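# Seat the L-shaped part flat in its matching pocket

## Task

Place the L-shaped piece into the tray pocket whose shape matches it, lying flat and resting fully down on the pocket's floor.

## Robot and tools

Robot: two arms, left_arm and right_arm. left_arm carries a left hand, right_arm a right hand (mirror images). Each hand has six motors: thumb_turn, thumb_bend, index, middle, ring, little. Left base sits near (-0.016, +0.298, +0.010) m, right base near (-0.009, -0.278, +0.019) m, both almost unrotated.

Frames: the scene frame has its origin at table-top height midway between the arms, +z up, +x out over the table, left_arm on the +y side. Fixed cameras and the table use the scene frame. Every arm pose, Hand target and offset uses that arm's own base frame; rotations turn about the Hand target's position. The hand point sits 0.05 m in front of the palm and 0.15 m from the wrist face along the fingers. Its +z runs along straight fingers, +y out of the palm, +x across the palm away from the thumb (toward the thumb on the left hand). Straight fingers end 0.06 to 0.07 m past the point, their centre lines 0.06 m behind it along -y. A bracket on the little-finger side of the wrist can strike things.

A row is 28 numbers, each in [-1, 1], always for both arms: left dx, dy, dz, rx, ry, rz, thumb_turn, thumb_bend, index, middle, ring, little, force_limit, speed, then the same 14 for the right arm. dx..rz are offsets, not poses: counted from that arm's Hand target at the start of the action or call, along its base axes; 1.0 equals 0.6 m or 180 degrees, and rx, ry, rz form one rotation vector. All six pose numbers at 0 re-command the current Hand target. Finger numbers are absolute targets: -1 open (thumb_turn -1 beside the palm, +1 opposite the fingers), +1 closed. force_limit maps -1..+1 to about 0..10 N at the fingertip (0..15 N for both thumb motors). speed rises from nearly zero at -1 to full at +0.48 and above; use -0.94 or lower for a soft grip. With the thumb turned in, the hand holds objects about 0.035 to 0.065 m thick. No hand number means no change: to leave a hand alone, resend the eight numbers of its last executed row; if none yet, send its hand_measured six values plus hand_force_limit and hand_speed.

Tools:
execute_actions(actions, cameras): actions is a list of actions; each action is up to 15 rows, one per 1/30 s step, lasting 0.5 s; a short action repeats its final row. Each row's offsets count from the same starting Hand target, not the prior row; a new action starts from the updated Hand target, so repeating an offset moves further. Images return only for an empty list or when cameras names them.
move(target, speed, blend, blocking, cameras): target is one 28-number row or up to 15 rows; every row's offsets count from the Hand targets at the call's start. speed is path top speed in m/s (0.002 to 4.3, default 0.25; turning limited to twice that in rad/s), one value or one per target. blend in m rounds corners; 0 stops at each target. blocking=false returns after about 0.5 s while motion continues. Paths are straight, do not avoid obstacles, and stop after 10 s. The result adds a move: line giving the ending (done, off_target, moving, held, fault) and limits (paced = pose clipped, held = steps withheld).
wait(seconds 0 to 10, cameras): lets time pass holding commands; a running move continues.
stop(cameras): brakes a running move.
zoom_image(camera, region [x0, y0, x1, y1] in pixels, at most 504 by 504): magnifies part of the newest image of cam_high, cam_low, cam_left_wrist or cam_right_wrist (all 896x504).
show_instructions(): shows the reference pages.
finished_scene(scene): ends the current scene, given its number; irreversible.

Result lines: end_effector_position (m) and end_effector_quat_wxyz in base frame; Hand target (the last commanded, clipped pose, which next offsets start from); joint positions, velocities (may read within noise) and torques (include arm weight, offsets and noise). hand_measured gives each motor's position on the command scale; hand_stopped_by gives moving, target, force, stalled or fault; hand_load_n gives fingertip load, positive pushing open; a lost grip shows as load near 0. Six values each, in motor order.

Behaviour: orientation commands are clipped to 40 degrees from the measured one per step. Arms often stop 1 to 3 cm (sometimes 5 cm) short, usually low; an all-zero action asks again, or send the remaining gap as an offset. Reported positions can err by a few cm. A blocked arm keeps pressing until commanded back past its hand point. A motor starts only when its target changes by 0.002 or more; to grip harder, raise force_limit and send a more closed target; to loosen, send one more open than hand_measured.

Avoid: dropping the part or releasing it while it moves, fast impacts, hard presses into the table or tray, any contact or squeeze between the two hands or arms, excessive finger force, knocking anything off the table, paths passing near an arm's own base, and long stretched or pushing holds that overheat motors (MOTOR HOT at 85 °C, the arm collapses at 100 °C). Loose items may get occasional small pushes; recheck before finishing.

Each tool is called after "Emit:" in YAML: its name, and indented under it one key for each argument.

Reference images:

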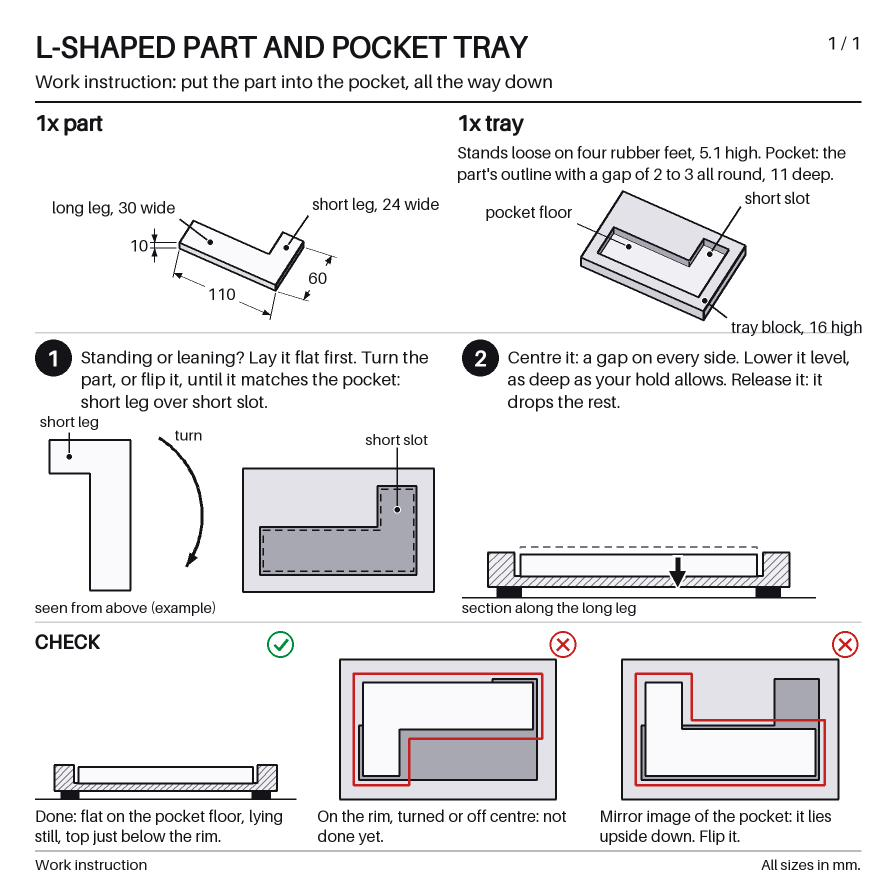

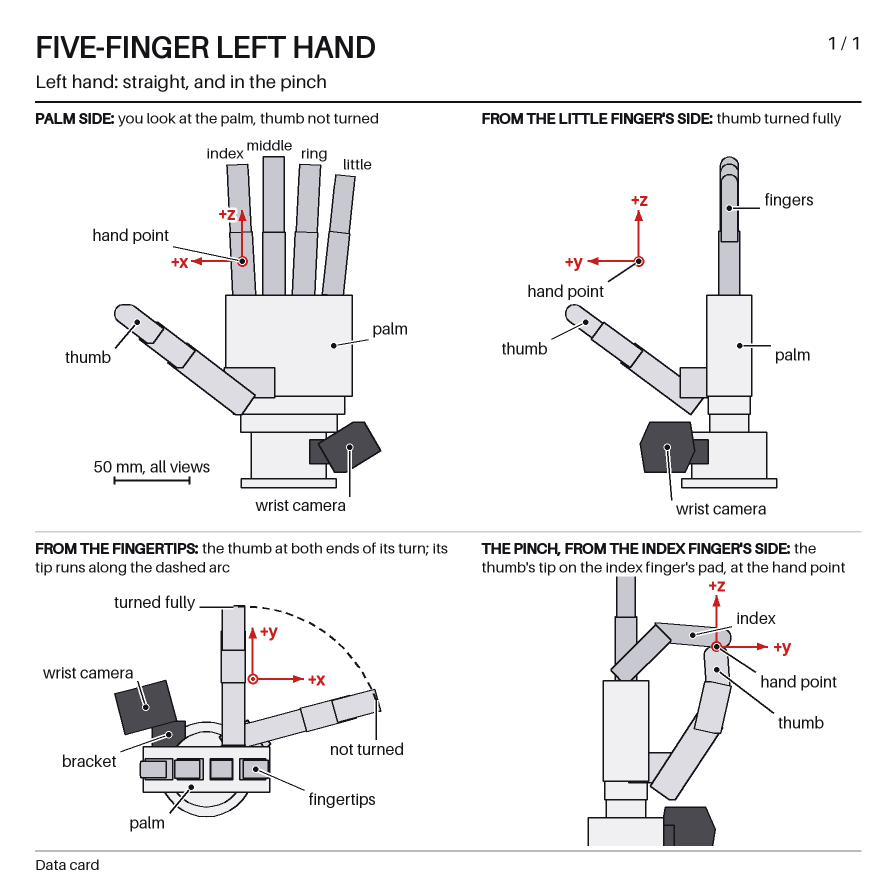

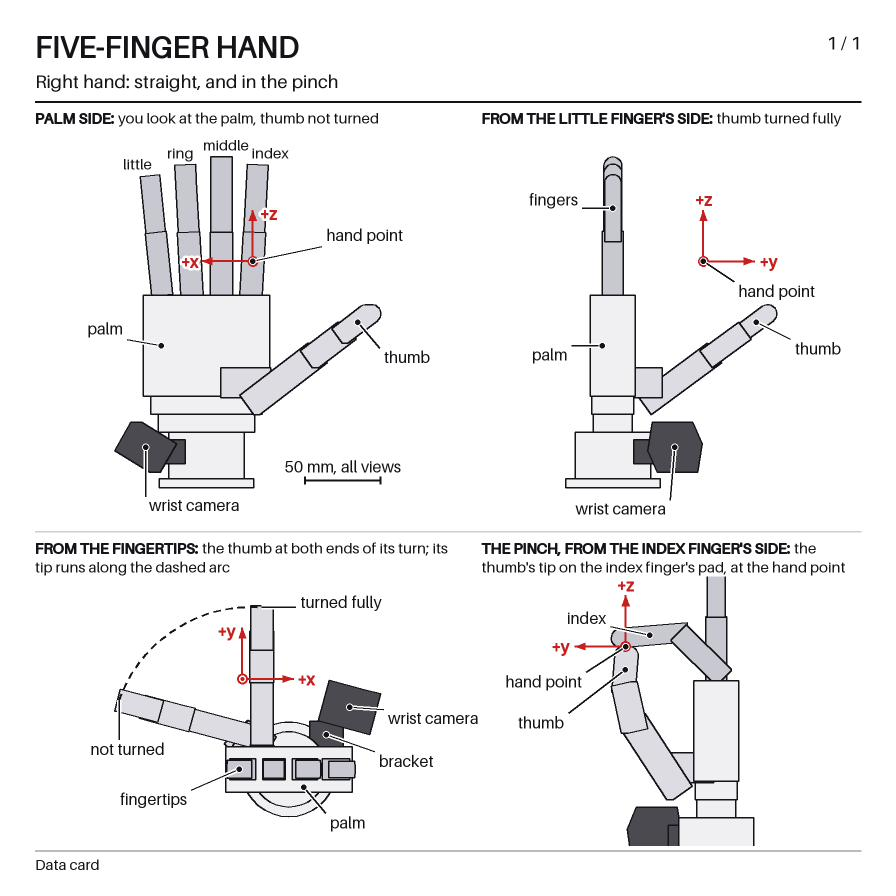

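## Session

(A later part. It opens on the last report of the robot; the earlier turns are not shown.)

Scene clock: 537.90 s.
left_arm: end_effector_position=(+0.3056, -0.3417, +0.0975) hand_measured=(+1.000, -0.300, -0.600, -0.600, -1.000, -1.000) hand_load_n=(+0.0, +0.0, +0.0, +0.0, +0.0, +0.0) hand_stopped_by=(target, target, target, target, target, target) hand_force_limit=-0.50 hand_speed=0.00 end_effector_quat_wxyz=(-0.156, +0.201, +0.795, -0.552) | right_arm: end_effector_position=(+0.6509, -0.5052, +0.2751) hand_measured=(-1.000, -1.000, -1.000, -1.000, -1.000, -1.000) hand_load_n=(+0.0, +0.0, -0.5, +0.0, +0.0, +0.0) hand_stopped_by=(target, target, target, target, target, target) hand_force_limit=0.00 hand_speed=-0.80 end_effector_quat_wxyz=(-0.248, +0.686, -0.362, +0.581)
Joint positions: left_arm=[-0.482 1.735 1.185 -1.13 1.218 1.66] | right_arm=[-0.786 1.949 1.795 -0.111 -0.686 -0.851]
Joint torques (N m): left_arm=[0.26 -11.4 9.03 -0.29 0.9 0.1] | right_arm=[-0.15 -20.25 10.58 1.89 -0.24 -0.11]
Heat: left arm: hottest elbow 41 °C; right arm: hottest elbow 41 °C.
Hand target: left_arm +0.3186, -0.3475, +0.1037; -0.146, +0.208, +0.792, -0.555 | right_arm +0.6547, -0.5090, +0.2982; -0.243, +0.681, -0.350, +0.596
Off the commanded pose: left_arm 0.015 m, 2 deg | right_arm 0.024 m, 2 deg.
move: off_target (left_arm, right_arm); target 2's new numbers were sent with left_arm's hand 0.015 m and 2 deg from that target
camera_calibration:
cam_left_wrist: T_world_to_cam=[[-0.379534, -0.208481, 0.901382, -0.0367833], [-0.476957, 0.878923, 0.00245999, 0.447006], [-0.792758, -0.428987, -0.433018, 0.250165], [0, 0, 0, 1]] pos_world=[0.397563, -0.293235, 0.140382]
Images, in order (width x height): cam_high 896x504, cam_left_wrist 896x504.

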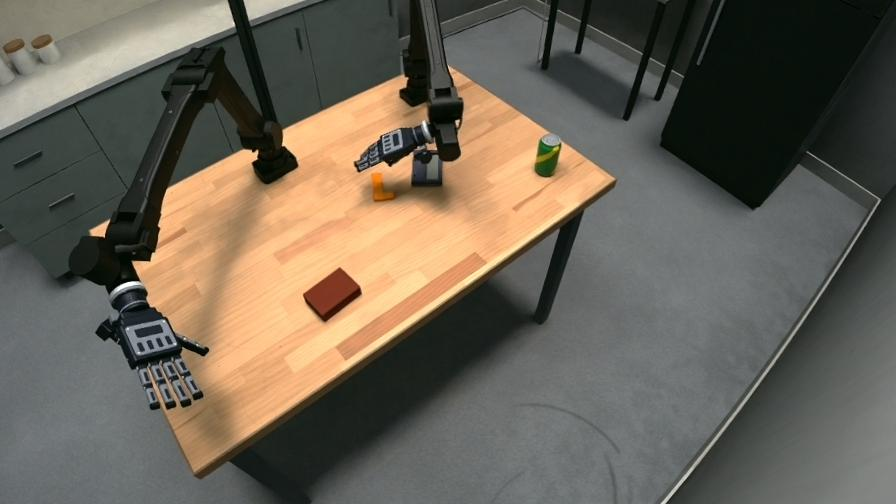

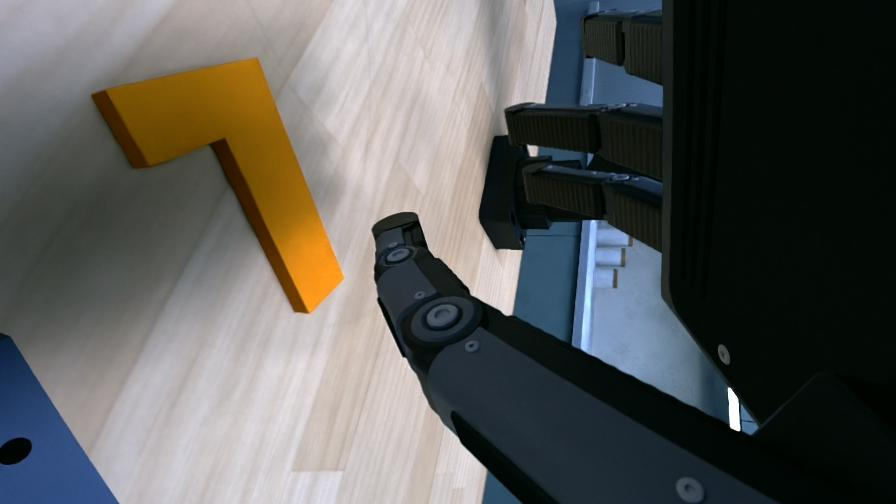

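Emit:
move:
  target: [-0.0043,0.0108,-0.09,0,0,0,1,-0.3,-0.6,-0.6,-1,-1,-0.5,0,0,0,0,0,0,0,-1,-1,-1,-1,-1,-1,0,-0.8]
  speed: 0.1
  cameras: ["cam_left_wrist","cam_high"]

Scene clock: 565.43 s.
left_arm: end_effector_position=(+0.3101, -0.3430, +0.0529) hand_measured=(+1.000, -0.300, -0.600, -0.600, -1.000, -1.000) hand_load_n=(+0.0, +0.0, +0.0, +0.0, +0.0, +0.0) hand_stopped_by=(target, target, target, target, target, target) hand_force_limit=-0.50 hand_speed=0.00 end_effector_quat_wxyz=(-0.152, +0.208, +0.793, -0.553) | right_arm: end_effector_position=(+0.6509, -0.5052, +0.2751) hand_measured=(-1.000, -1.000, -1.000, -1.000, -1.000, -1.000) hand_load_n=(+0.0, +0.5, +0.0, +0.0, +0.0, +0.0) hand_stopped_by=(target, target, target, target, target, target) hand_force_limit=0.00 hand_speed=-0.80 end_effector_quat_wxyz=(-0.248, +0.686, -0.362, +0.581)
Joint positions: left_arm=[-0.481 1.813 1.157 -1.037 1.218 1.688] | right_arm=[-0.786 1.949 1.795 -0.111 -0.686 -0.851]
Joint torques (N m): left_arm=[1.03 -11.93 5.85 0.42 0.86 0.11] | right_arm=[-0.15 -20.42 10.59 1.91 -0.25 -0.1]
Heat: left arm: hottest elbow 41 °C; right arm: hottest elbow 41 °C.
Hand target: left_arm +0.3159, -0.3410, +0.0495; -0.146, +0.208, +0.792, -0.555 | right_arm +0.6547, -0.5090, +0.2982; -0.243, +0.681, -0.350, +0.596
Off the commanded pose: left_arm 0.007 m, 1 deg | right_arm 0.024 m, 2 deg.
move: off_target (right_arm)
camera_calibration:
cam_left_wrist: T_world_to_cam=[[-0.392058, -0.198482, 0.898273, 0.0123879], [-0.469689, 0.882776, -0.00994168, 0.450124], [-0.791001, -0.425807, -0.439325, 0.234757], [0, 0, 0, 1]] pos_world=[0.401968, -0.294938, 0.096482]
Images, in order (width x height): cam_high 896x504, cam_left_wrist 896x504.

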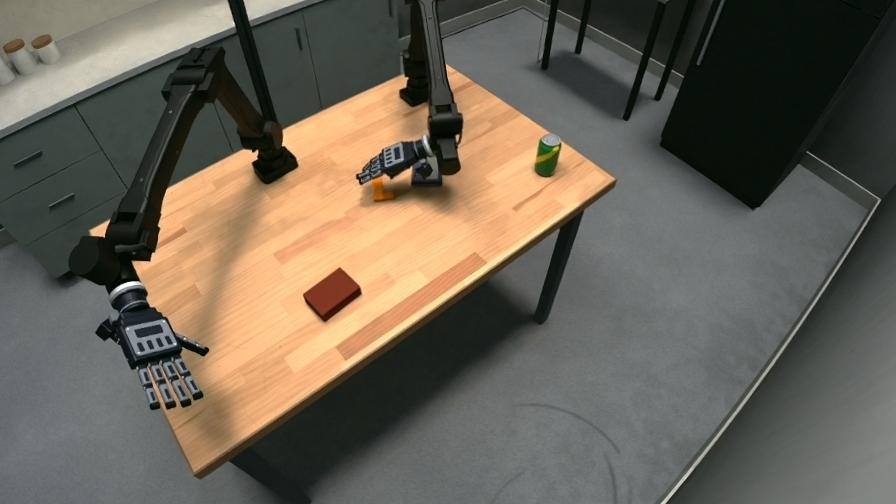

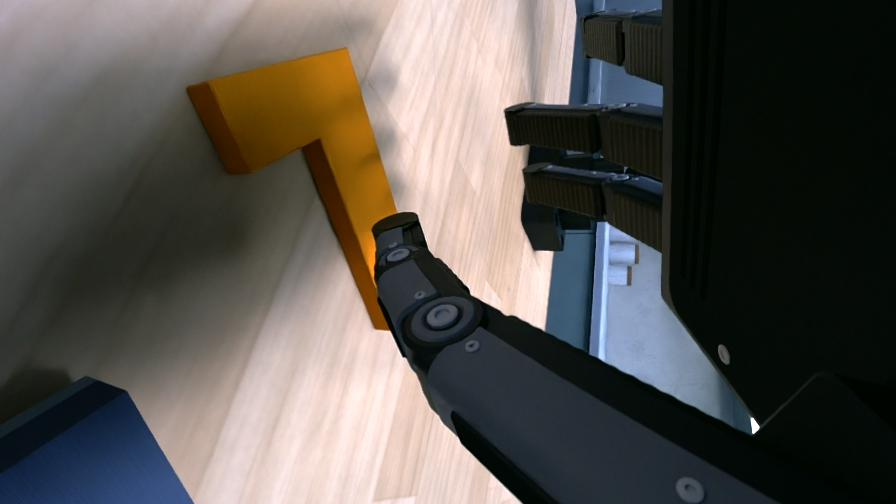

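Emit:
zoom_image:
  camera: "cam_left_wrist"
  region: [150, 20, 450, 350]

Scaled by 1.527 from the camera's 896x504 image, which has a finer 1280x720 frame.

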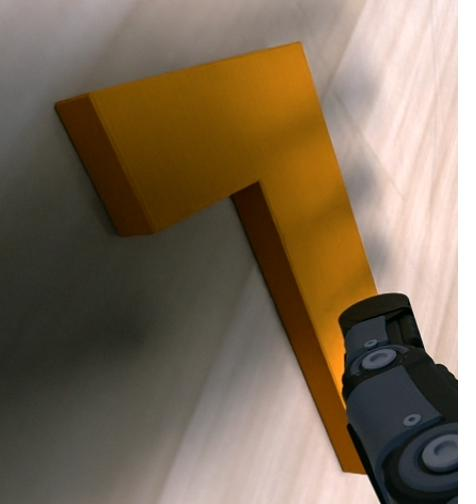

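Emit:
move:
  target: [0.0043,-0.0038,-0.0725,0,0,0,1,-0.3,-0.6,-0.6,-1,-1,-0.5,0,0,0,0,0,0,0,-1,-1,-1,-1,-1,-1,0,-0.8]
  speed: 0.06
  cameras: ["cam_left_wrist"]

Scene clock: 584.33 s.
left_arm: end_effector_position=(+0.3153, -0.3458, +0.0119) hand_measured=(+1.000, -0.300, -0.600, -0.600, -1.000, -1.000) hand_load_n=(+0.0, +0.0, +0.0, +0.0, +0.0, +0.0) hand_stopped_by=(target, target, target, target, target, target) hand_force_limit=-0.50 hand_speed=0.00 end_effector_quat_wxyz=(-0.147, +0.211, +0.792, -0.554) | right_arm: end_effector_position=(+0.6509, -0.5052, +0.2751) hand_measured=(-1.000, -1.000, -1.000, -1.000, -1.000, -1.000) hand_load_n=(+0.0, +0.0, +0.0, +0.0, +0.0, +0.0) hand_stopped_by=(target, target, target, target, target, target) hand_force_limit=0.00 hand_speed=-0.80 end_effector_quat_wxyz=(-0.248, +0.686, -0.362, +0.581)
Joint positions: left_arm=[-0.481 1.89 1.141 -0.932 1.218 1.689] | right_arm=[-0.786 1.949 1.795 -0.111 -0.686 -0.851]
Joint torques (N m): left_arm=[0.85 -12.28 5.22 0.44 0.87 0.05] | right_arm=[-0.15 -20.42 10.51 1.89 -0.25 -0.11]
Heat: left arm: hottest elbow 40 °C; right arm: hottest elbow 41 °C.
Hand target: left_arm +0.3184, -0.3433, +0.0060; -0.146, +0.208, +0.792, -0.555 | right_arm +0.6547, -0.5090, +0.2982; -0.243, +0.681, -0.350, +0.596
Off the commanded pose: left_arm 0.007 m, 0 deg | right_arm 0.024 m, 2 deg.
move: off_target (right_arm)
camera_calibration:
cam_left_wrist: T_world_to_cam=[[-0.402079, -0.193148, 0.895001, 0.0557311], [-0.469358, 0.882773, -0.0203498, 0.454637], [-0.786152, -0.428258, -0.445601, 0.217481], [0, 0, 0, 1]] pos_world=[0.40677, -0.297439, 0.0562823]
Images, in order (width x height): cam_left_wrist 896x504.

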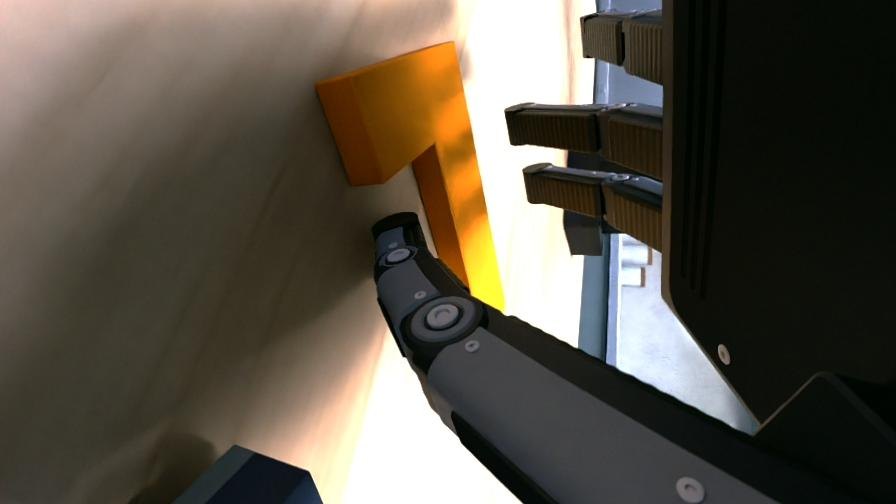

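Emit:
move:
  target: [0,0,0,0,0,0,1,-0.3,0.1,0.1,-1,-1,-0.4,-0.9,0,0,0,0,0,0,-1,-1,-1,-1,-1,-1,0,-0.8]
  cameras: ["cam_left_wrist"]

Emit:
wait:
  seconds: 2
  cameras: ["cam_left_wrist"]

Scene clock: 591.67 s.
left_arm: end_effector_position=(+0.3150, -0.3465, +0.0129) hand_measured=(+1.000, -0.300, -0.090, -0.100, -1.000, -1.000) hand_load_n=(-2.0, +3.5, +4.0, +2.5, +0.0, +0.0) hand_stopped_by=(target, target, force, force, target, target) hand_force_limit=-0.40 hand_speed=-0.90 end_effector_quat_wxyz=(-0.148, +0.211, +0.790, -0.556) | right_arm: end_effector_position=(+0.6509, -0.5052, +0.2751) hand_measured=(-1.000, -1.000, -1.000, -1.000, -1.000, -1.000) hand_load_n=(+0.0, +0.0, +0.0, +0.0, +0.0, +0.0) hand_stopped_by=(target, target, target, target, target, target) hand_force_limit=0.00 hand_speed=-0.80 end_effector_quat_wxyz=(-0.248, +0.686, -0.362, +0.581)
Joint positions: left_arm=[-0.481 1.89 1.141 -0.932 1.224 1.689] | right_arm=[-0.786 1.949 1.795 -0.111 -0.686 -0.851]
Joint torques (N m): left_arm=[0.79 -12.28 5.24 0.43 0.63 0.05] | right_arm=[-0.15 -20.25 10.51 1.91 -0.23 -0.12]
Heat: left arm: hottest elbow 39 °C; right arm: hottest elbow 41 °C.
Hand target: left_arm +0.3184, -0.3433, +0.0060; -0.146, +0.208, +0.792, -0.555 | right_arm +0.6547, -0.5090, +0.2982; -0.243, +0.681, -0.350, +0.596
Off the commanded pose: left_arm 0.008 m, 0 deg | right_arm 0.024 m, 2 deg.
move: off_target (right_arm)
camera_calibration:
cam_left_wrist: T_world_to_cam=[[-0.399399, -0.188625, 0.897163, 0.0553532], [-0.469999, 0.882348, -0.0237245, 0.45523], [-0.787135, -0.431141, -0.441063, 0.216613], [0, 0, 0, 1]] pos_world=[0.406569, -0.29784, 0.056679]
Images, in order (width x height): cam_left_wrist 896x504.

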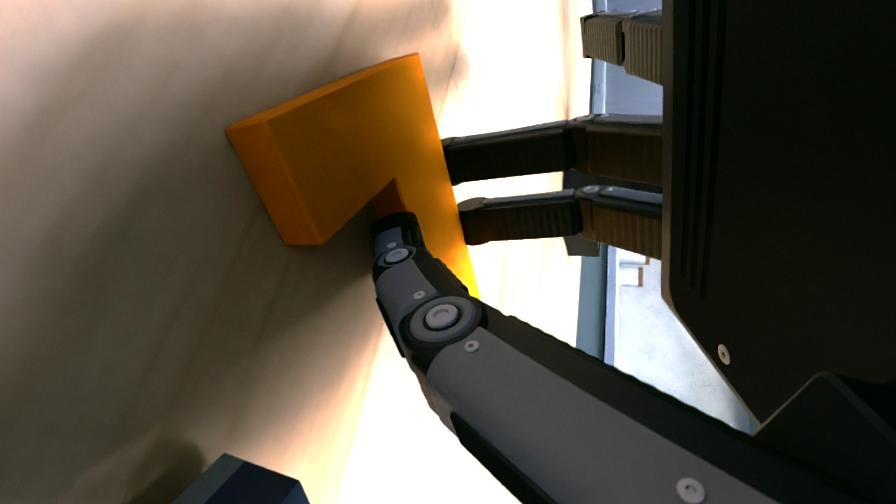

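Scene clock: 593.67 s.
left_arm: end_effector_position=(+0.3150, -0.3465, +0.0129) hand_measured=(+1.000, -0.300, -0.090, -0.100, -1.000, -1.000) hand_load_n=(-2.0, +3.0, +4.0, +2.0, +0.0, +0.0) hand_stopped_by=(target, target, force, force, target, target) hand_force_limit=-0.40 hand_speed=-0.90 end_effector_quat_wxyz=(-0.148, +0.211, +0.790, -0.556) | right_arm: end_effector_position=(+0.6509, -0.5052, +0.2751) hand_measured=(-1.000, -1.000, -1.000, -1.000, -1.000, -1.000) hand_load_n=(+0.0, +0.0, +0.0, +0.0, +0.0, +0.0) hand_stopped_by=(target, target, target, target, target, target) hand_force_limit=0.00 hand_speed=-0.80 end_effector_quat_wxyz=(-0.248, +0.686, -0.362, +0.581)
Joint positions: left_arm=[-0.481 1.89 1.141 -0.932 1.224 1.689] | right_arm=[-0.786 1.949 1.795 -0.111 -0.686 -0.851]
Joint torques (N m): left_arm=[0.79 -12.28 5.24 0.43 0.63 0.05] | right_arm=[-0.09 -20.19 10.51 1.96 -0.25 -0.09]
Heat: left arm: hottest elbow 39 °C; right arm: hottest elbow 41 °C.
Hand target: left_arm +0.3184, -0.3433, +0.0060; -0.146, +0.208, +0.792, -0.555 | right_arm +0.6547, -0.5090, +0.2982; -0.243, +0.681, -0.350, +0.596
Off the commanded pose: left_arm 0.008 m, 0 deg | right_arm 0.024 m, 2 deg.
wait: 2.00 s; at rest by 0.17 s
camera_calibration:
cam_left_wrist: T_world_to_cam=[[-0.399399, -0.188625, 0.897163, 0.0553532], [-0.469999, 0.882348, -0.0237245, 0.45523], [-0.787135, -0.431141, -0.441063, 0.216613], [0, 0, 0, 1]] pos_world=[0.406569, -0.29784, 0.056679]
Images, in order (width x height): cam_left_wrist 896x504.

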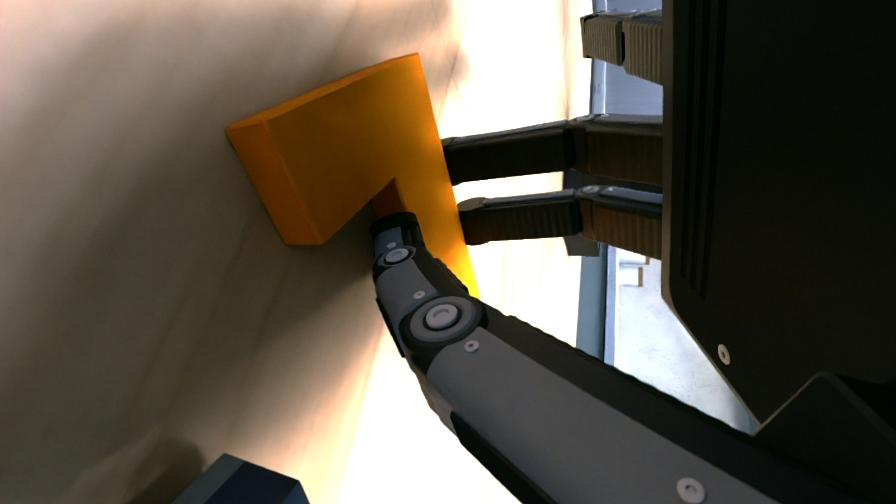

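Emit:
move:
  target:
    - [0,0,0.15,0,0,0,1,-0.3,0.1,0.1,-1,-1,-0.4,-0.9,0,0,0,0,0,0,-1,-1,-1,-1,-1,-1,0,-0.8]
    - [-0.02,-0.152,0.17,0,0,0.664,1,-0.3,0.1,0.1,-1,-1,-0.4,-0.9,0,0,0,0,0,0,-1,-1,-1,-1,-1,-1,0,-0.8]
  speed: [0.1,0.25]
  blend: [0.03,0]
  cameras: ["all"]

Scene clock: 618.27 s.
left_arm: end_effector_position=(+0.3031, -0.4165, +0.0962) hand_measured=(+1.000, -0.302, -0.090, -0.100, -1.000, -1.000) hand_load_n=(+0.0, +3.0, +0.0, +3.0, -0.5, +0.0) hand_stopped_by=(target, target, force, force, target, target) hand_force_limit=-0.40 hand_speed=-0.90 end_effector_quat_wxyz=(-0.412, +0.575, -0.587, +0.393) | right_arm: end_effector_position=(+0.6509, -0.5052, +0.2751) hand_measured=(-1.000, -1.000, -1.000, -1.000, -1.000, -1.000) hand_load_n=(+0.0, +0.0, +0.0, +0.0, +0.0, +0.0) hand_stopped_by=(target, target, target, target, target, target) hand_force_limit=0.00 hand_speed=-0.80 end_effector_quat_wxyz=(-0.248, +0.686, -0.362, +0.581)
Joint positions: left_arm=[-1.219 1.507 0.842 -0.181 -1.083 -0.751] | right_arm=[-0.786 1.949 1.795 -0.111 -0.686 -0.851]
Joint torques (N m): left_arm=[-0.62 -8.29 9.81 0.95 -0.66 -0.11] | right_arm=[-0.15 -20.54 10.58 1.91 -0.24 -0.09]
Heat: left arm: hottest elbow 38 °C; right arm: hottest elbow 41 °C.
Hand target: left_arm +0.3064, -0.4345, +0.1080; -0.406, +0.579, -0.579, +0.405 | right_arm +0.6547, -0.5090, +0.2982; -0.243, +0.681, -0.350, +0.596
Off the commanded pose: left_arm 0.022 m, 2 deg | right_arm 0.024 m, 2 deg.
move: off_target (left_arm, right_arm)
camera_calibration:
cam_left_wrist: T_world_to_cam=[[0.375847, -0.278587, 0.883815, -0.308525], [-0.530741, -0.846535, -0.0411357, -0.186618], [0.75964, -0.453616, -0.466025, -0.262036], [0, 0, 0, 1]] pos_world=[0.215965, -0.362793, 0.142887]
cam_right_wrist: T_world_to_cam=[[-0.165915, -0.777169, -0.607025, -0.113286], [-0.596023, 0.569432, -0.566131, 0.83104], [0.785639, 0.267872, -0.557688, -0.112206], [0, 0, 0, 1]] pos_world=[0.564677, -0.531206, 0.339134]

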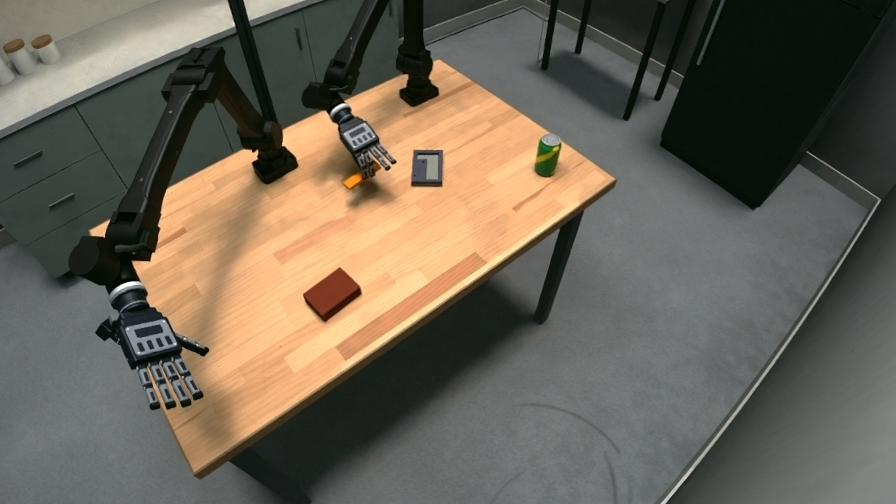

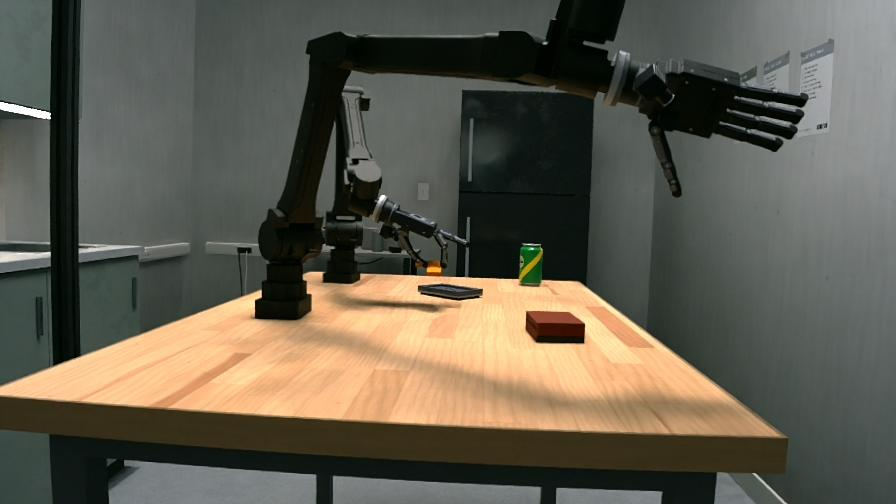

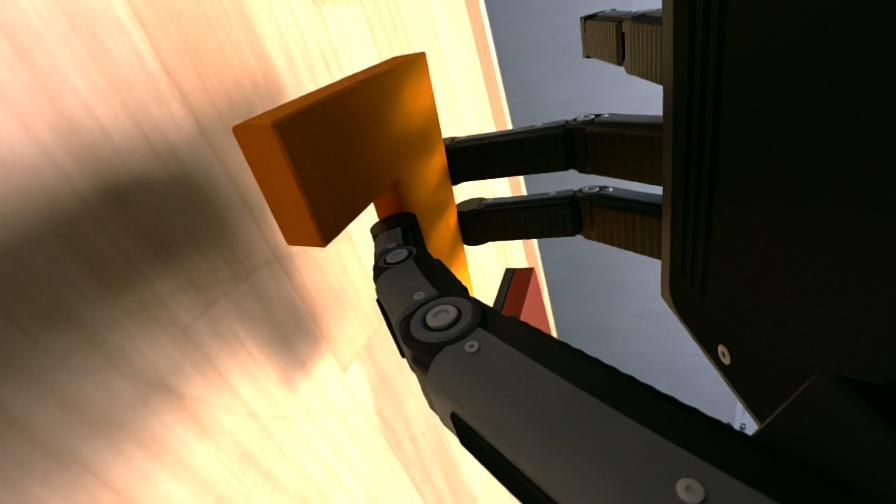

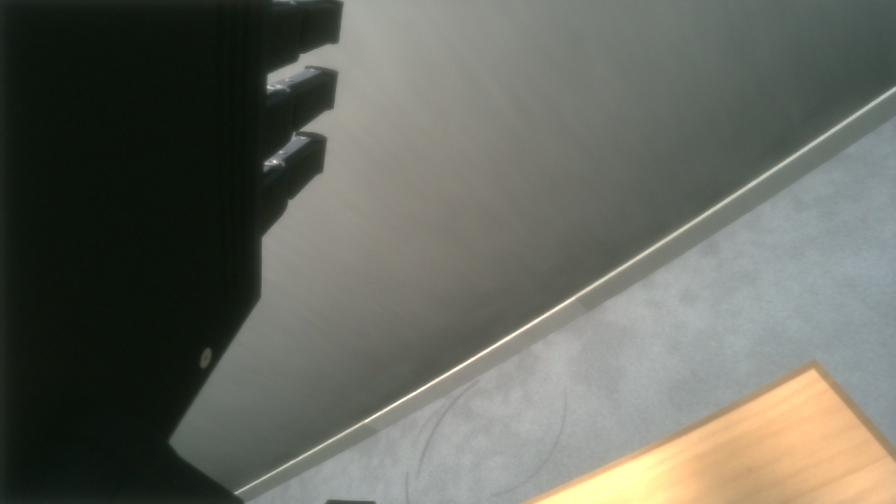

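Emit:
zoom_image:
  camera: "cam_high"
  region: [320, 100, 480, 230]

Scaled by 3.150 from the camera's 896x504 image, which has a finer 1280x720 frame.

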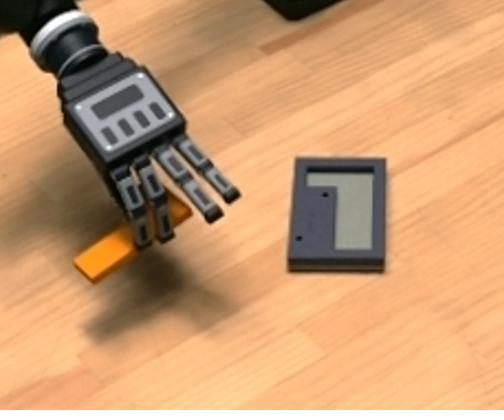

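Emit:
move:
  target: [0,0,-0.1,-0.008,-0.002,0,1,-0.3,0.1,0.1,-1,-1,-0.4,-0.9,0,0,0,0,0,0,-1,-1,-1,-1,-1,-1,0,-0.8]
  speed: 0.1
  cameras: ["cam_low","cam_left_wrist"]

Scene clock: 626.70 s.
left_arm: end_effector_position=(+0.3078, -0.4293, +0.0478) hand_measured=(+1.000, -0.302, -0.090, -0.100, -1.000, -1.000) hand_load_n=(-0.5, +3.0, +0.0, +3.0, +0.0, +0.0) hand_stopped_by=(target, target, force, force, target, target) hand_force_limit=-0.40 hand_speed=-0.90 end_effector_quat_wxyz=(-0.405, +0.582, -0.576, +0.408) | right_arm: end_effector_position=(+0.6509, -0.5052, +0.2751) hand_measured=(-1.000, -1.000, -1.000, -1.000, -1.000, -1.000) hand_load_n=(+0.0, +0.0, +0.0, +0.0, +0.0, +0.0) hand_stopped_by=(target, target, target, target, target, target) hand_force_limit=0.00 hand_speed=-0.80 end_effector_quat_wxyz=(-0.248, +0.686, -0.362, +0.581)
Joint positions: left_arm=[-1.219 1.634 0.81 0.012 -1.083 -0.758] | right_arm=[-0.786 1.949 1.795 -0.111 -0.686 -0.851]
Joint torques (N m): left_arm=[-0.44 -9.76 6.01 1.96 -0.53 -0.09] | right_arm=[0.09 -20.25 10.52 1.88 -0.26 -0.11]
Heat: left arm: hottest elbow 39 °C; right arm: hottest elbow 41 °C.
Hand target: left_arm +0.3064, -0.4345, +0.0482; -0.400, +0.583, -0.572, +0.415 | right_arm +0.6547, -0.5090, +0.2982; -0.243, +0.681, -0.350, +0.596
Off the commanded pose: left_arm 0.005 m, 1 deg | right_arm 0.024 m, 2 deg.
move: off_target (right_arm)
camera_calibration:
cam_left_wrist: T_world_to_cam=[[0.365705, -0.243183, 0.8984, -0.253489], [-0.528141, -0.849027, -0.0148326, -0.200007], [0.766373, -0.469057, -0.438928, -0.303894], [0, 0, 0, 1]] pos_world=[0.219966, -0.373999, 0.0913804]
Images, in order (width x height): cam_low 896x504, cam_left_wrist 896x504.

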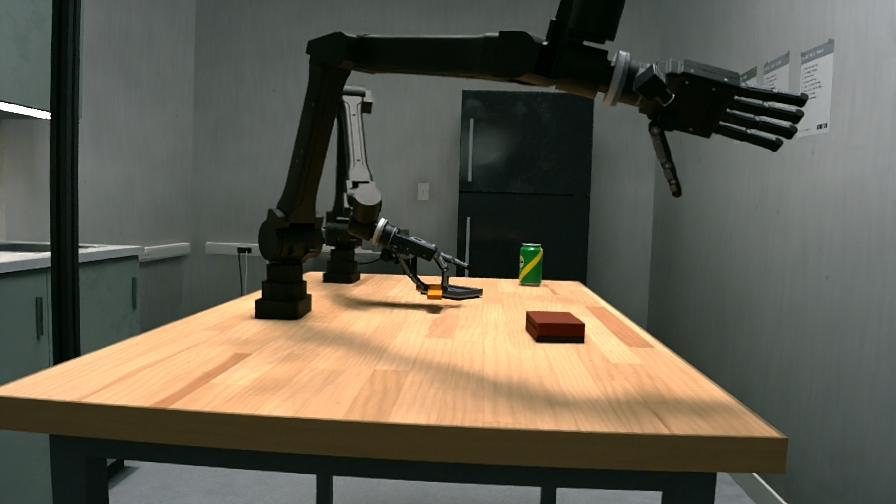

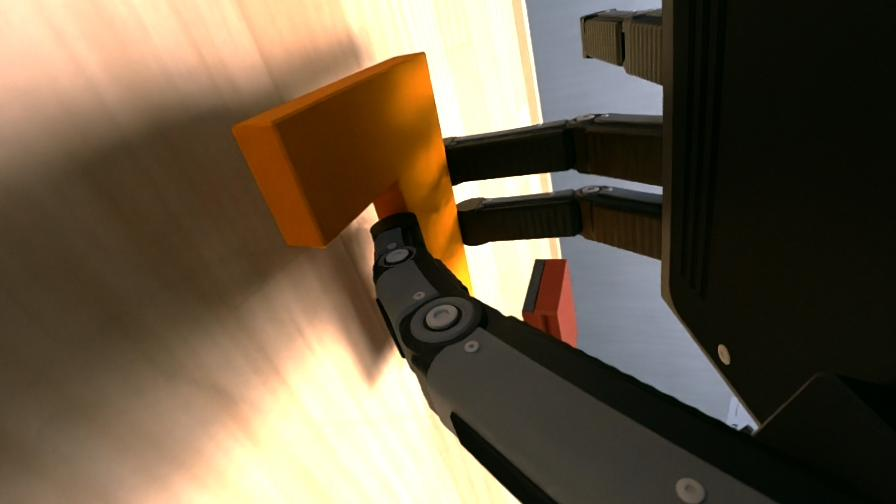

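Emit:
move:
  target: [0,0,-0.06,0.002,0,0,1,-0.3,0.1,0.1,-1,-1,-0.4,-0.9,0,0,0,0,0,0,-1,-1,-1,-1,-1,-1,0,-0.8]
  speed: 0.05
  cameras: ["cam_low","cam_left_wrist"]

Scene clock: 631.97 s.
left_arm: end_effector_position=(+0.3089, -0.4321, +0.0167) hand_measured=(+1.000, -0.302, -0.090, -0.100, -1.000, -1.000) hand_load_n=(-0.5, +2.5, +0.5, +3.0, +0.0, +0.0) hand_stopped_by=(target, target, force, force, target, target) hand_force_limit=-0.40 hand_speed=-0.90 end_effector_quat_wxyz=(-0.404, +0.582, -0.574, +0.410) | right_arm: end_effector_position=(+0.6509, -0.5052, +0.2751) hand_measured=(-1.000, -1.000, -1.000, -1.000, -1.000, -1.000) hand_load_n=(+0.0, +0.0, +0.0, +0.0, +0.0, +0.0) hand_stopped_by=(target, target, target, target, target, target) hand_force_limit=0.00 hand_speed=-0.80 end_effector_quat_wxyz=(-0.248, +0.686, -0.362, +0.581)
Joint positions: left_arm=[-1.219 1.714 0.795 0.115 -1.084 -0.758] | right_arm=[-0.786 1.949 1.795 -0.111 -0.686 -0.851]
Joint torques (N m): left_arm=[-0.56 -9.7 5.2 1.95 -0.59 -0.06] | right_arm=[-0.09 -20.31 10.47 1.91 -0.24 -0.1]
Heat: left arm: hottest elbow 39 °C; right arm: hottest elbow 41 °C.
Hand target: left_arm +0.3064, -0.4346, +0.0121; -0.402, +0.582, -0.574, +0.413 | right_arm +0.6547, -0.5090, +0.2982; -0.243, +0.681, -0.350, +0.596
Off the commanded pose: left_arm 0.006 m, 0 deg | right_arm 0.024 m, 2 deg.
move: off_target (right_arm)
camera_calibration:
cam_left_wrist: T_world_to_cam=[[0.363303, -0.23705, 0.90101, -0.223322], [-0.52795, -0.84921, -0.0105426, -0.202524], [0.767645, -0.471858, -0.433671, -0.321445], [0, 0, 0, 1]] pos_world=[0.220967, -0.3766, 0.059679]
Images, in order (width x height): cam_low 896x504, cam_left_wrist 896x504.

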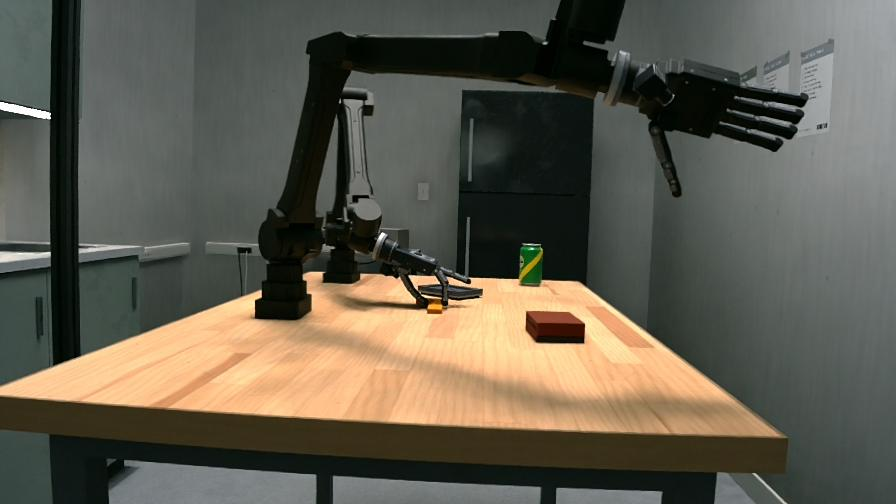

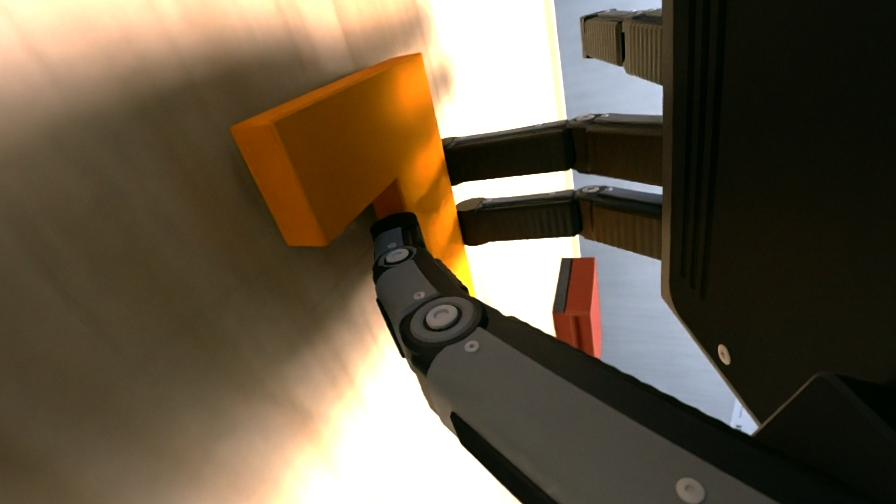

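Emit:
move:
  target:
    - [0,0,-0.0055,0,0,0,1,-0.3,0.1,0.1,-1,-1,-0.4,-0.9,0,0,0,0,0,0,-1,-1,-1,-1,-1,-1,0,-0.8]
    - [0,0,-0.0055,0,0,0,1,-0.3,-0.35,-0.35,-1,-1,-0.4,-0.8,0,0,0,0,0,0,-1,-1,-1,-1,-1,-1,0,-0.8]
  speed: 0.03
  cameras: ["cam_low","cam_left_wrist"]

Scene clock: 635.60 s.
left_arm: end_effector_position=(+0.3093, -0.4333, +0.0156) hand_measured=(+1.000, -0.300, -0.350, -0.350, -1.000, -1.000) hand_load_n=(+0.0, +0.0, -0.5, +0.0, +0.0, +0.0) hand_stopped_by=(target, target, target, target, target, target) hand_force_limit=-0.40 hand_speed=-0.80 end_effector_quat_wxyz=(-0.403, +0.583, -0.573, +0.412) | right_arm: end_effector_position=(+0.6509, -0.5052, +0.2751) hand_measured=(-1.000, -1.000, -1.000, -1.000, -1.000, -1.000) hand_load_n=(+0.0, +0.0, +0.0, +0.0, +0.0, +0.0) hand_stopped_by=(target, target, target, target, target, target) hand_force_limit=0.00 hand_speed=-0.80 end_effector_quat_wxyz=(-0.248, +0.686, -0.362, +0.581)
Joint positions: left_arm=[-1.219 1.719 0.795 0.125 -1.084 -0.758] | right_arm=[-0.786 1.949 1.795 -0.111 -0.686 -0.851]
Joint torques (N m): left_arm=[-0.56 -9.47 5.05 1.92 -0.58 -0.06] | right_arm=[-0.09 -20.13 10.59 1.89 -0.23 -0.1]
Heat: left arm: hottest elbow 38 °C; right arm: hottest elbow 41 °C.
Hand target: left_arm +0.3064, -0.4346, +0.0088; -0.402, +0.582, -0.574, +0.413 | right_arm +0.6547, -0.5090, +0.2982; -0.243, +0.681, -0.350, +0.596
Off the commanded pose: left_arm 0.007 m, 0 deg | right_arm 0.024 m, 2 deg.
move: off_target (right_arm)
camera_calibration:
cam_left_wrist: T_world_to_cam=[[0.361592, -0.232594, 0.902857, -0.220249], [-0.527947, -0.849246, -0.00734097, -0.203347], [0.768455, -0.474006, -0.429878, -0.324005], [0, 0, 0, 1]] pos_world=[0.221267, -0.377501, 0.0580779]
Images, in order (width x height): cam_low 896x504, cam_left_wrist 896x504.

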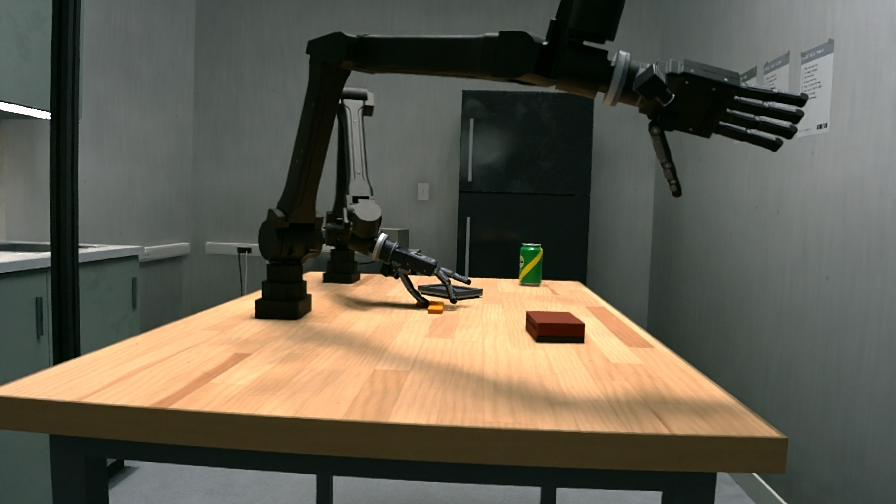

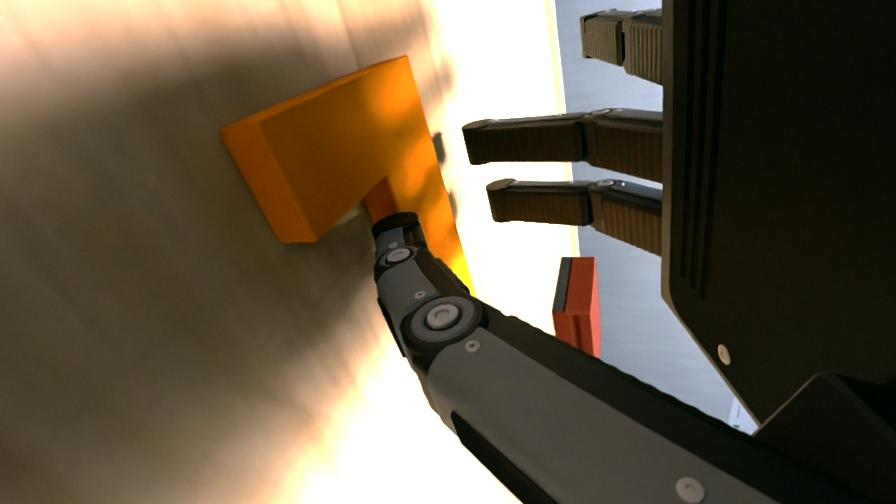

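Emit:
move:
  target: [0.002,0,0.13,0,0,0,1,-0.3,-0.35,-0.35,-1,-1,-0.4,-0.8,0,0,0,0,0,0,-1,-1,-1,-1,-1,-1,0,-0.8]
  speed: 0.1
  cameras: ["cam_left_wrist"]

Scene clock: 639.03 s.
left_arm: end_effector_position=(+0.3041, -0.4190, +0.0682) hand_measured=(+1.000, -0.300, -0.350, -0.350, -1.000, -1.000) hand_load_n=(+0.0, +0.0, +0.0, +0.0, +0.0, +0.0) hand_stopped_by=(target, target, target, target, target, target) hand_force_limit=-0.40 hand_speed=-0.80 end_effector_quat_wxyz=(-0.410, +0.578, -0.583, +0.398) | right_arm: end_effector_position=(+0.6509, -0.5052, +0.2751) hand_measured=(-1.000, -1.000, -1.000, -1.000, -1.000, -1.000) hand_load_n=(+0.0, +0.0, +0.0, +0.0, +0.0, +0.0) hand_stopped_by=(target, target, target, target, target, target) hand_force_limit=0.00 hand_speed=-0.80 end_effector_quat_wxyz=(-0.248, +0.686, -0.362, +0.581)
Joint positions: left_arm=[-1.219 1.567 0.813 -0.084 -1.084 -0.758] | right_arm=[-0.786 1.949 1.795 -0.111 -0.686 -0.851]
Joint torques (N m): left_arm=[-0.32 -10.4 8.85 0.95 -0.53 0] | right_arm=[0.03 -20.31 10.54 1.91 -0.26 -0.12]
Heat: left arm: hottest elbow 38 °C; right arm: hottest elbow 41 °C.
Hand target: left_arm +0.3076, -0.4345, +0.0867; -0.402, +0.582, -0.574, +0.413 | right_arm +0.6547, -0.5090, +0.2982; -0.243, +0.681, -0.350, +0.596
Off the commanded pose: left_arm 0.025 m, 2 deg | right_arm 0.024 m, 2 deg.
move: off_target (left_arm, right_arm)
camera_calibration:
cam_left_wrist: T_world_to_cam=[[0.373747, -0.265654, 0.888674, -0.27921], [-0.528161, -0.848558, -0.0315346, -0.191607], [0.762469, -0.457577, -0.457454, -0.280026], [0, 0, 0, 1]] pos_world=[0.216665, -0.364896, 0.113985]
Images, in order (width x height): cam_left_wrist 896x504.

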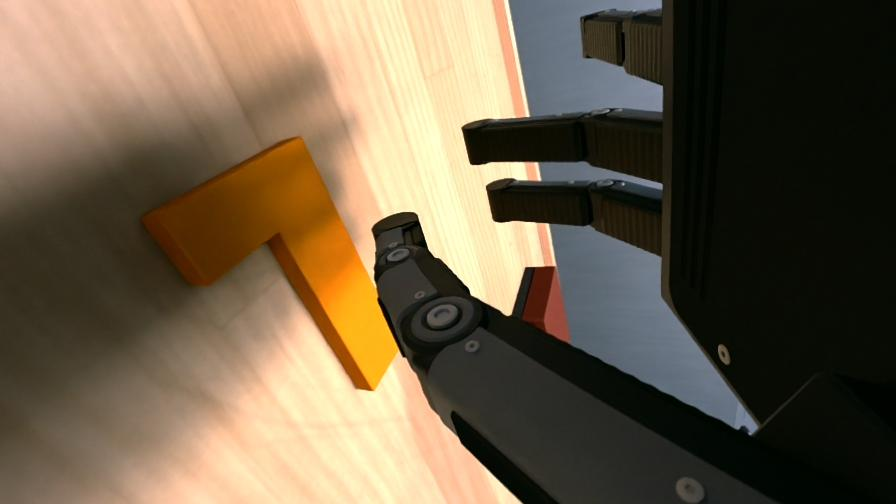

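Emit:
zoom_image:
  camera: "cam_left_wrist"
  region: [130, 120, 410, 400]

Scaled by 1.800 from the camera's 896x504 image, which has a finer 1280x720 frame.

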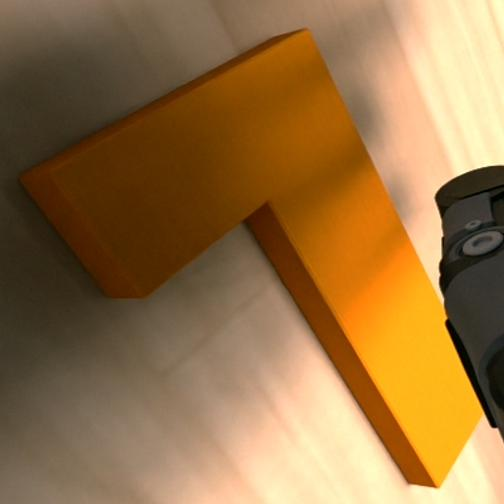

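Emit:
move:
  target:
    - [-0.0202,-0.0067,-0.07,0,0,0.008,1,-0.3,-0.6,-0.6,-1,-1,-0.4,-0.5,0,0,0,0,0,0,-1,-1,-1,-1,-1,-1,0,-0.8]
    - [-0.0202,-0.0067,-0.1337,0,0,0.008,1,-0.3,-0.6,-0.6,-1,-1,-0.4,-0.5,0,0,0,0,0,0,-1,-1,-1,-1,-1,-1,0,-0.8]
  speed: [0.06,0.06]
  cameras: ["cam_left_wrist"]

Scene clock: 716.33 s.
left_arm: end_effector_position=(+0.2981, -0.4324, +0.0091) hand_measured=(+1.000, -0.300, -0.600, -0.600, -1.000, -1.000) hand_load_n=(+0.0, +0.0, +0.0, +0.0, +0.0, -0.5) hand_stopped_by=(target, target, target, target, target, target) hand_force_limit=-0.40 hand_speed=-0.50 end_effector_quat_wxyz=(-0.411, +0.589, -0.568, +0.402) | right_arm: end_effector_position=(+0.6509, -0.5052, +0.2751) hand_measured=(-1.000, -1.000, -1.000, -1.000, -1.000, -1.000) hand_load_n=(+0.0, +0.0, +0.0, +0.0, +0.0, +0.0) hand_stopped_by=(target, target, target, target, target, target) hand_force_limit=0.00 hand_speed=-0.80 end_effector_quat_wxyz=(-0.248, +0.686, -0.362, +0.581)
Joint positions: left_arm=[-1.249 1.734 0.813 0.025 -1.122 -0.851] | right_arm=[-0.786 1.949 1.795 -0.111 -0.686 -0.851]
Joint torques (N m): left_arm=[-0.73 -9.88 5.57 1.78 -0.6 -0.09] | right_arm=[-0.21 -20.13 10.51 1.87 -0.23 -0.11]
Heat: left arm: hottest elbow 40 °C; right arm: hottest elbow 42 °C.
Hand target: left_arm +0.2955, -0.4386, +0.0066; -0.407, +0.589, -0.566, +0.408 | right_arm +0.6547, -0.5090, +0.2982; -0.243, +0.681, -0.350, +0.596
Off the commanded pose: left_arm 0.007 m, 1 deg | right_arm 0.024 m, 2 deg.
move: off_target (right_arm)
camera_calibration:
cam_left_wrist: T_world_to_cam=[[0.370741, -0.234347, 0.898684, -0.213598], [-0.504542, -0.863221, -0.016957, -0.221604], [0.779736, -0.447137, -0.438269, -0.309445], [0, 0, 0, 1]] pos_world=[0.208667, -0.379714, 0.0525795]
Images, in order (width x height): cam_left_wrist 896x504.

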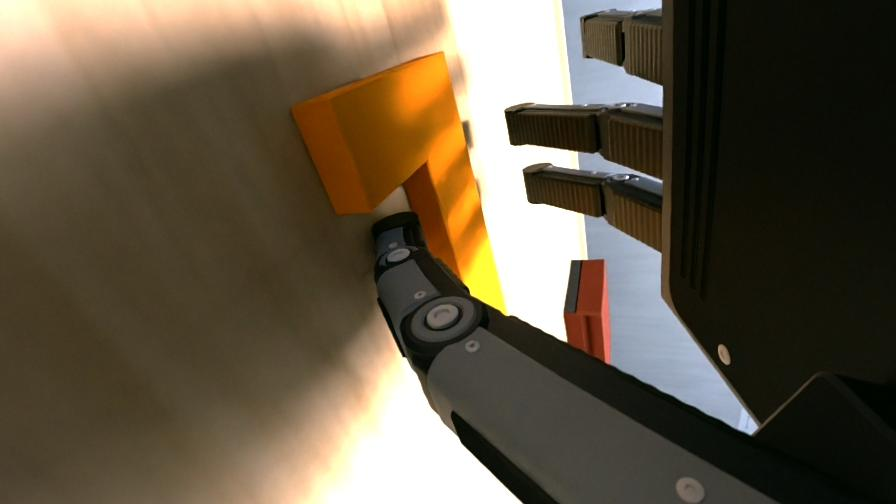

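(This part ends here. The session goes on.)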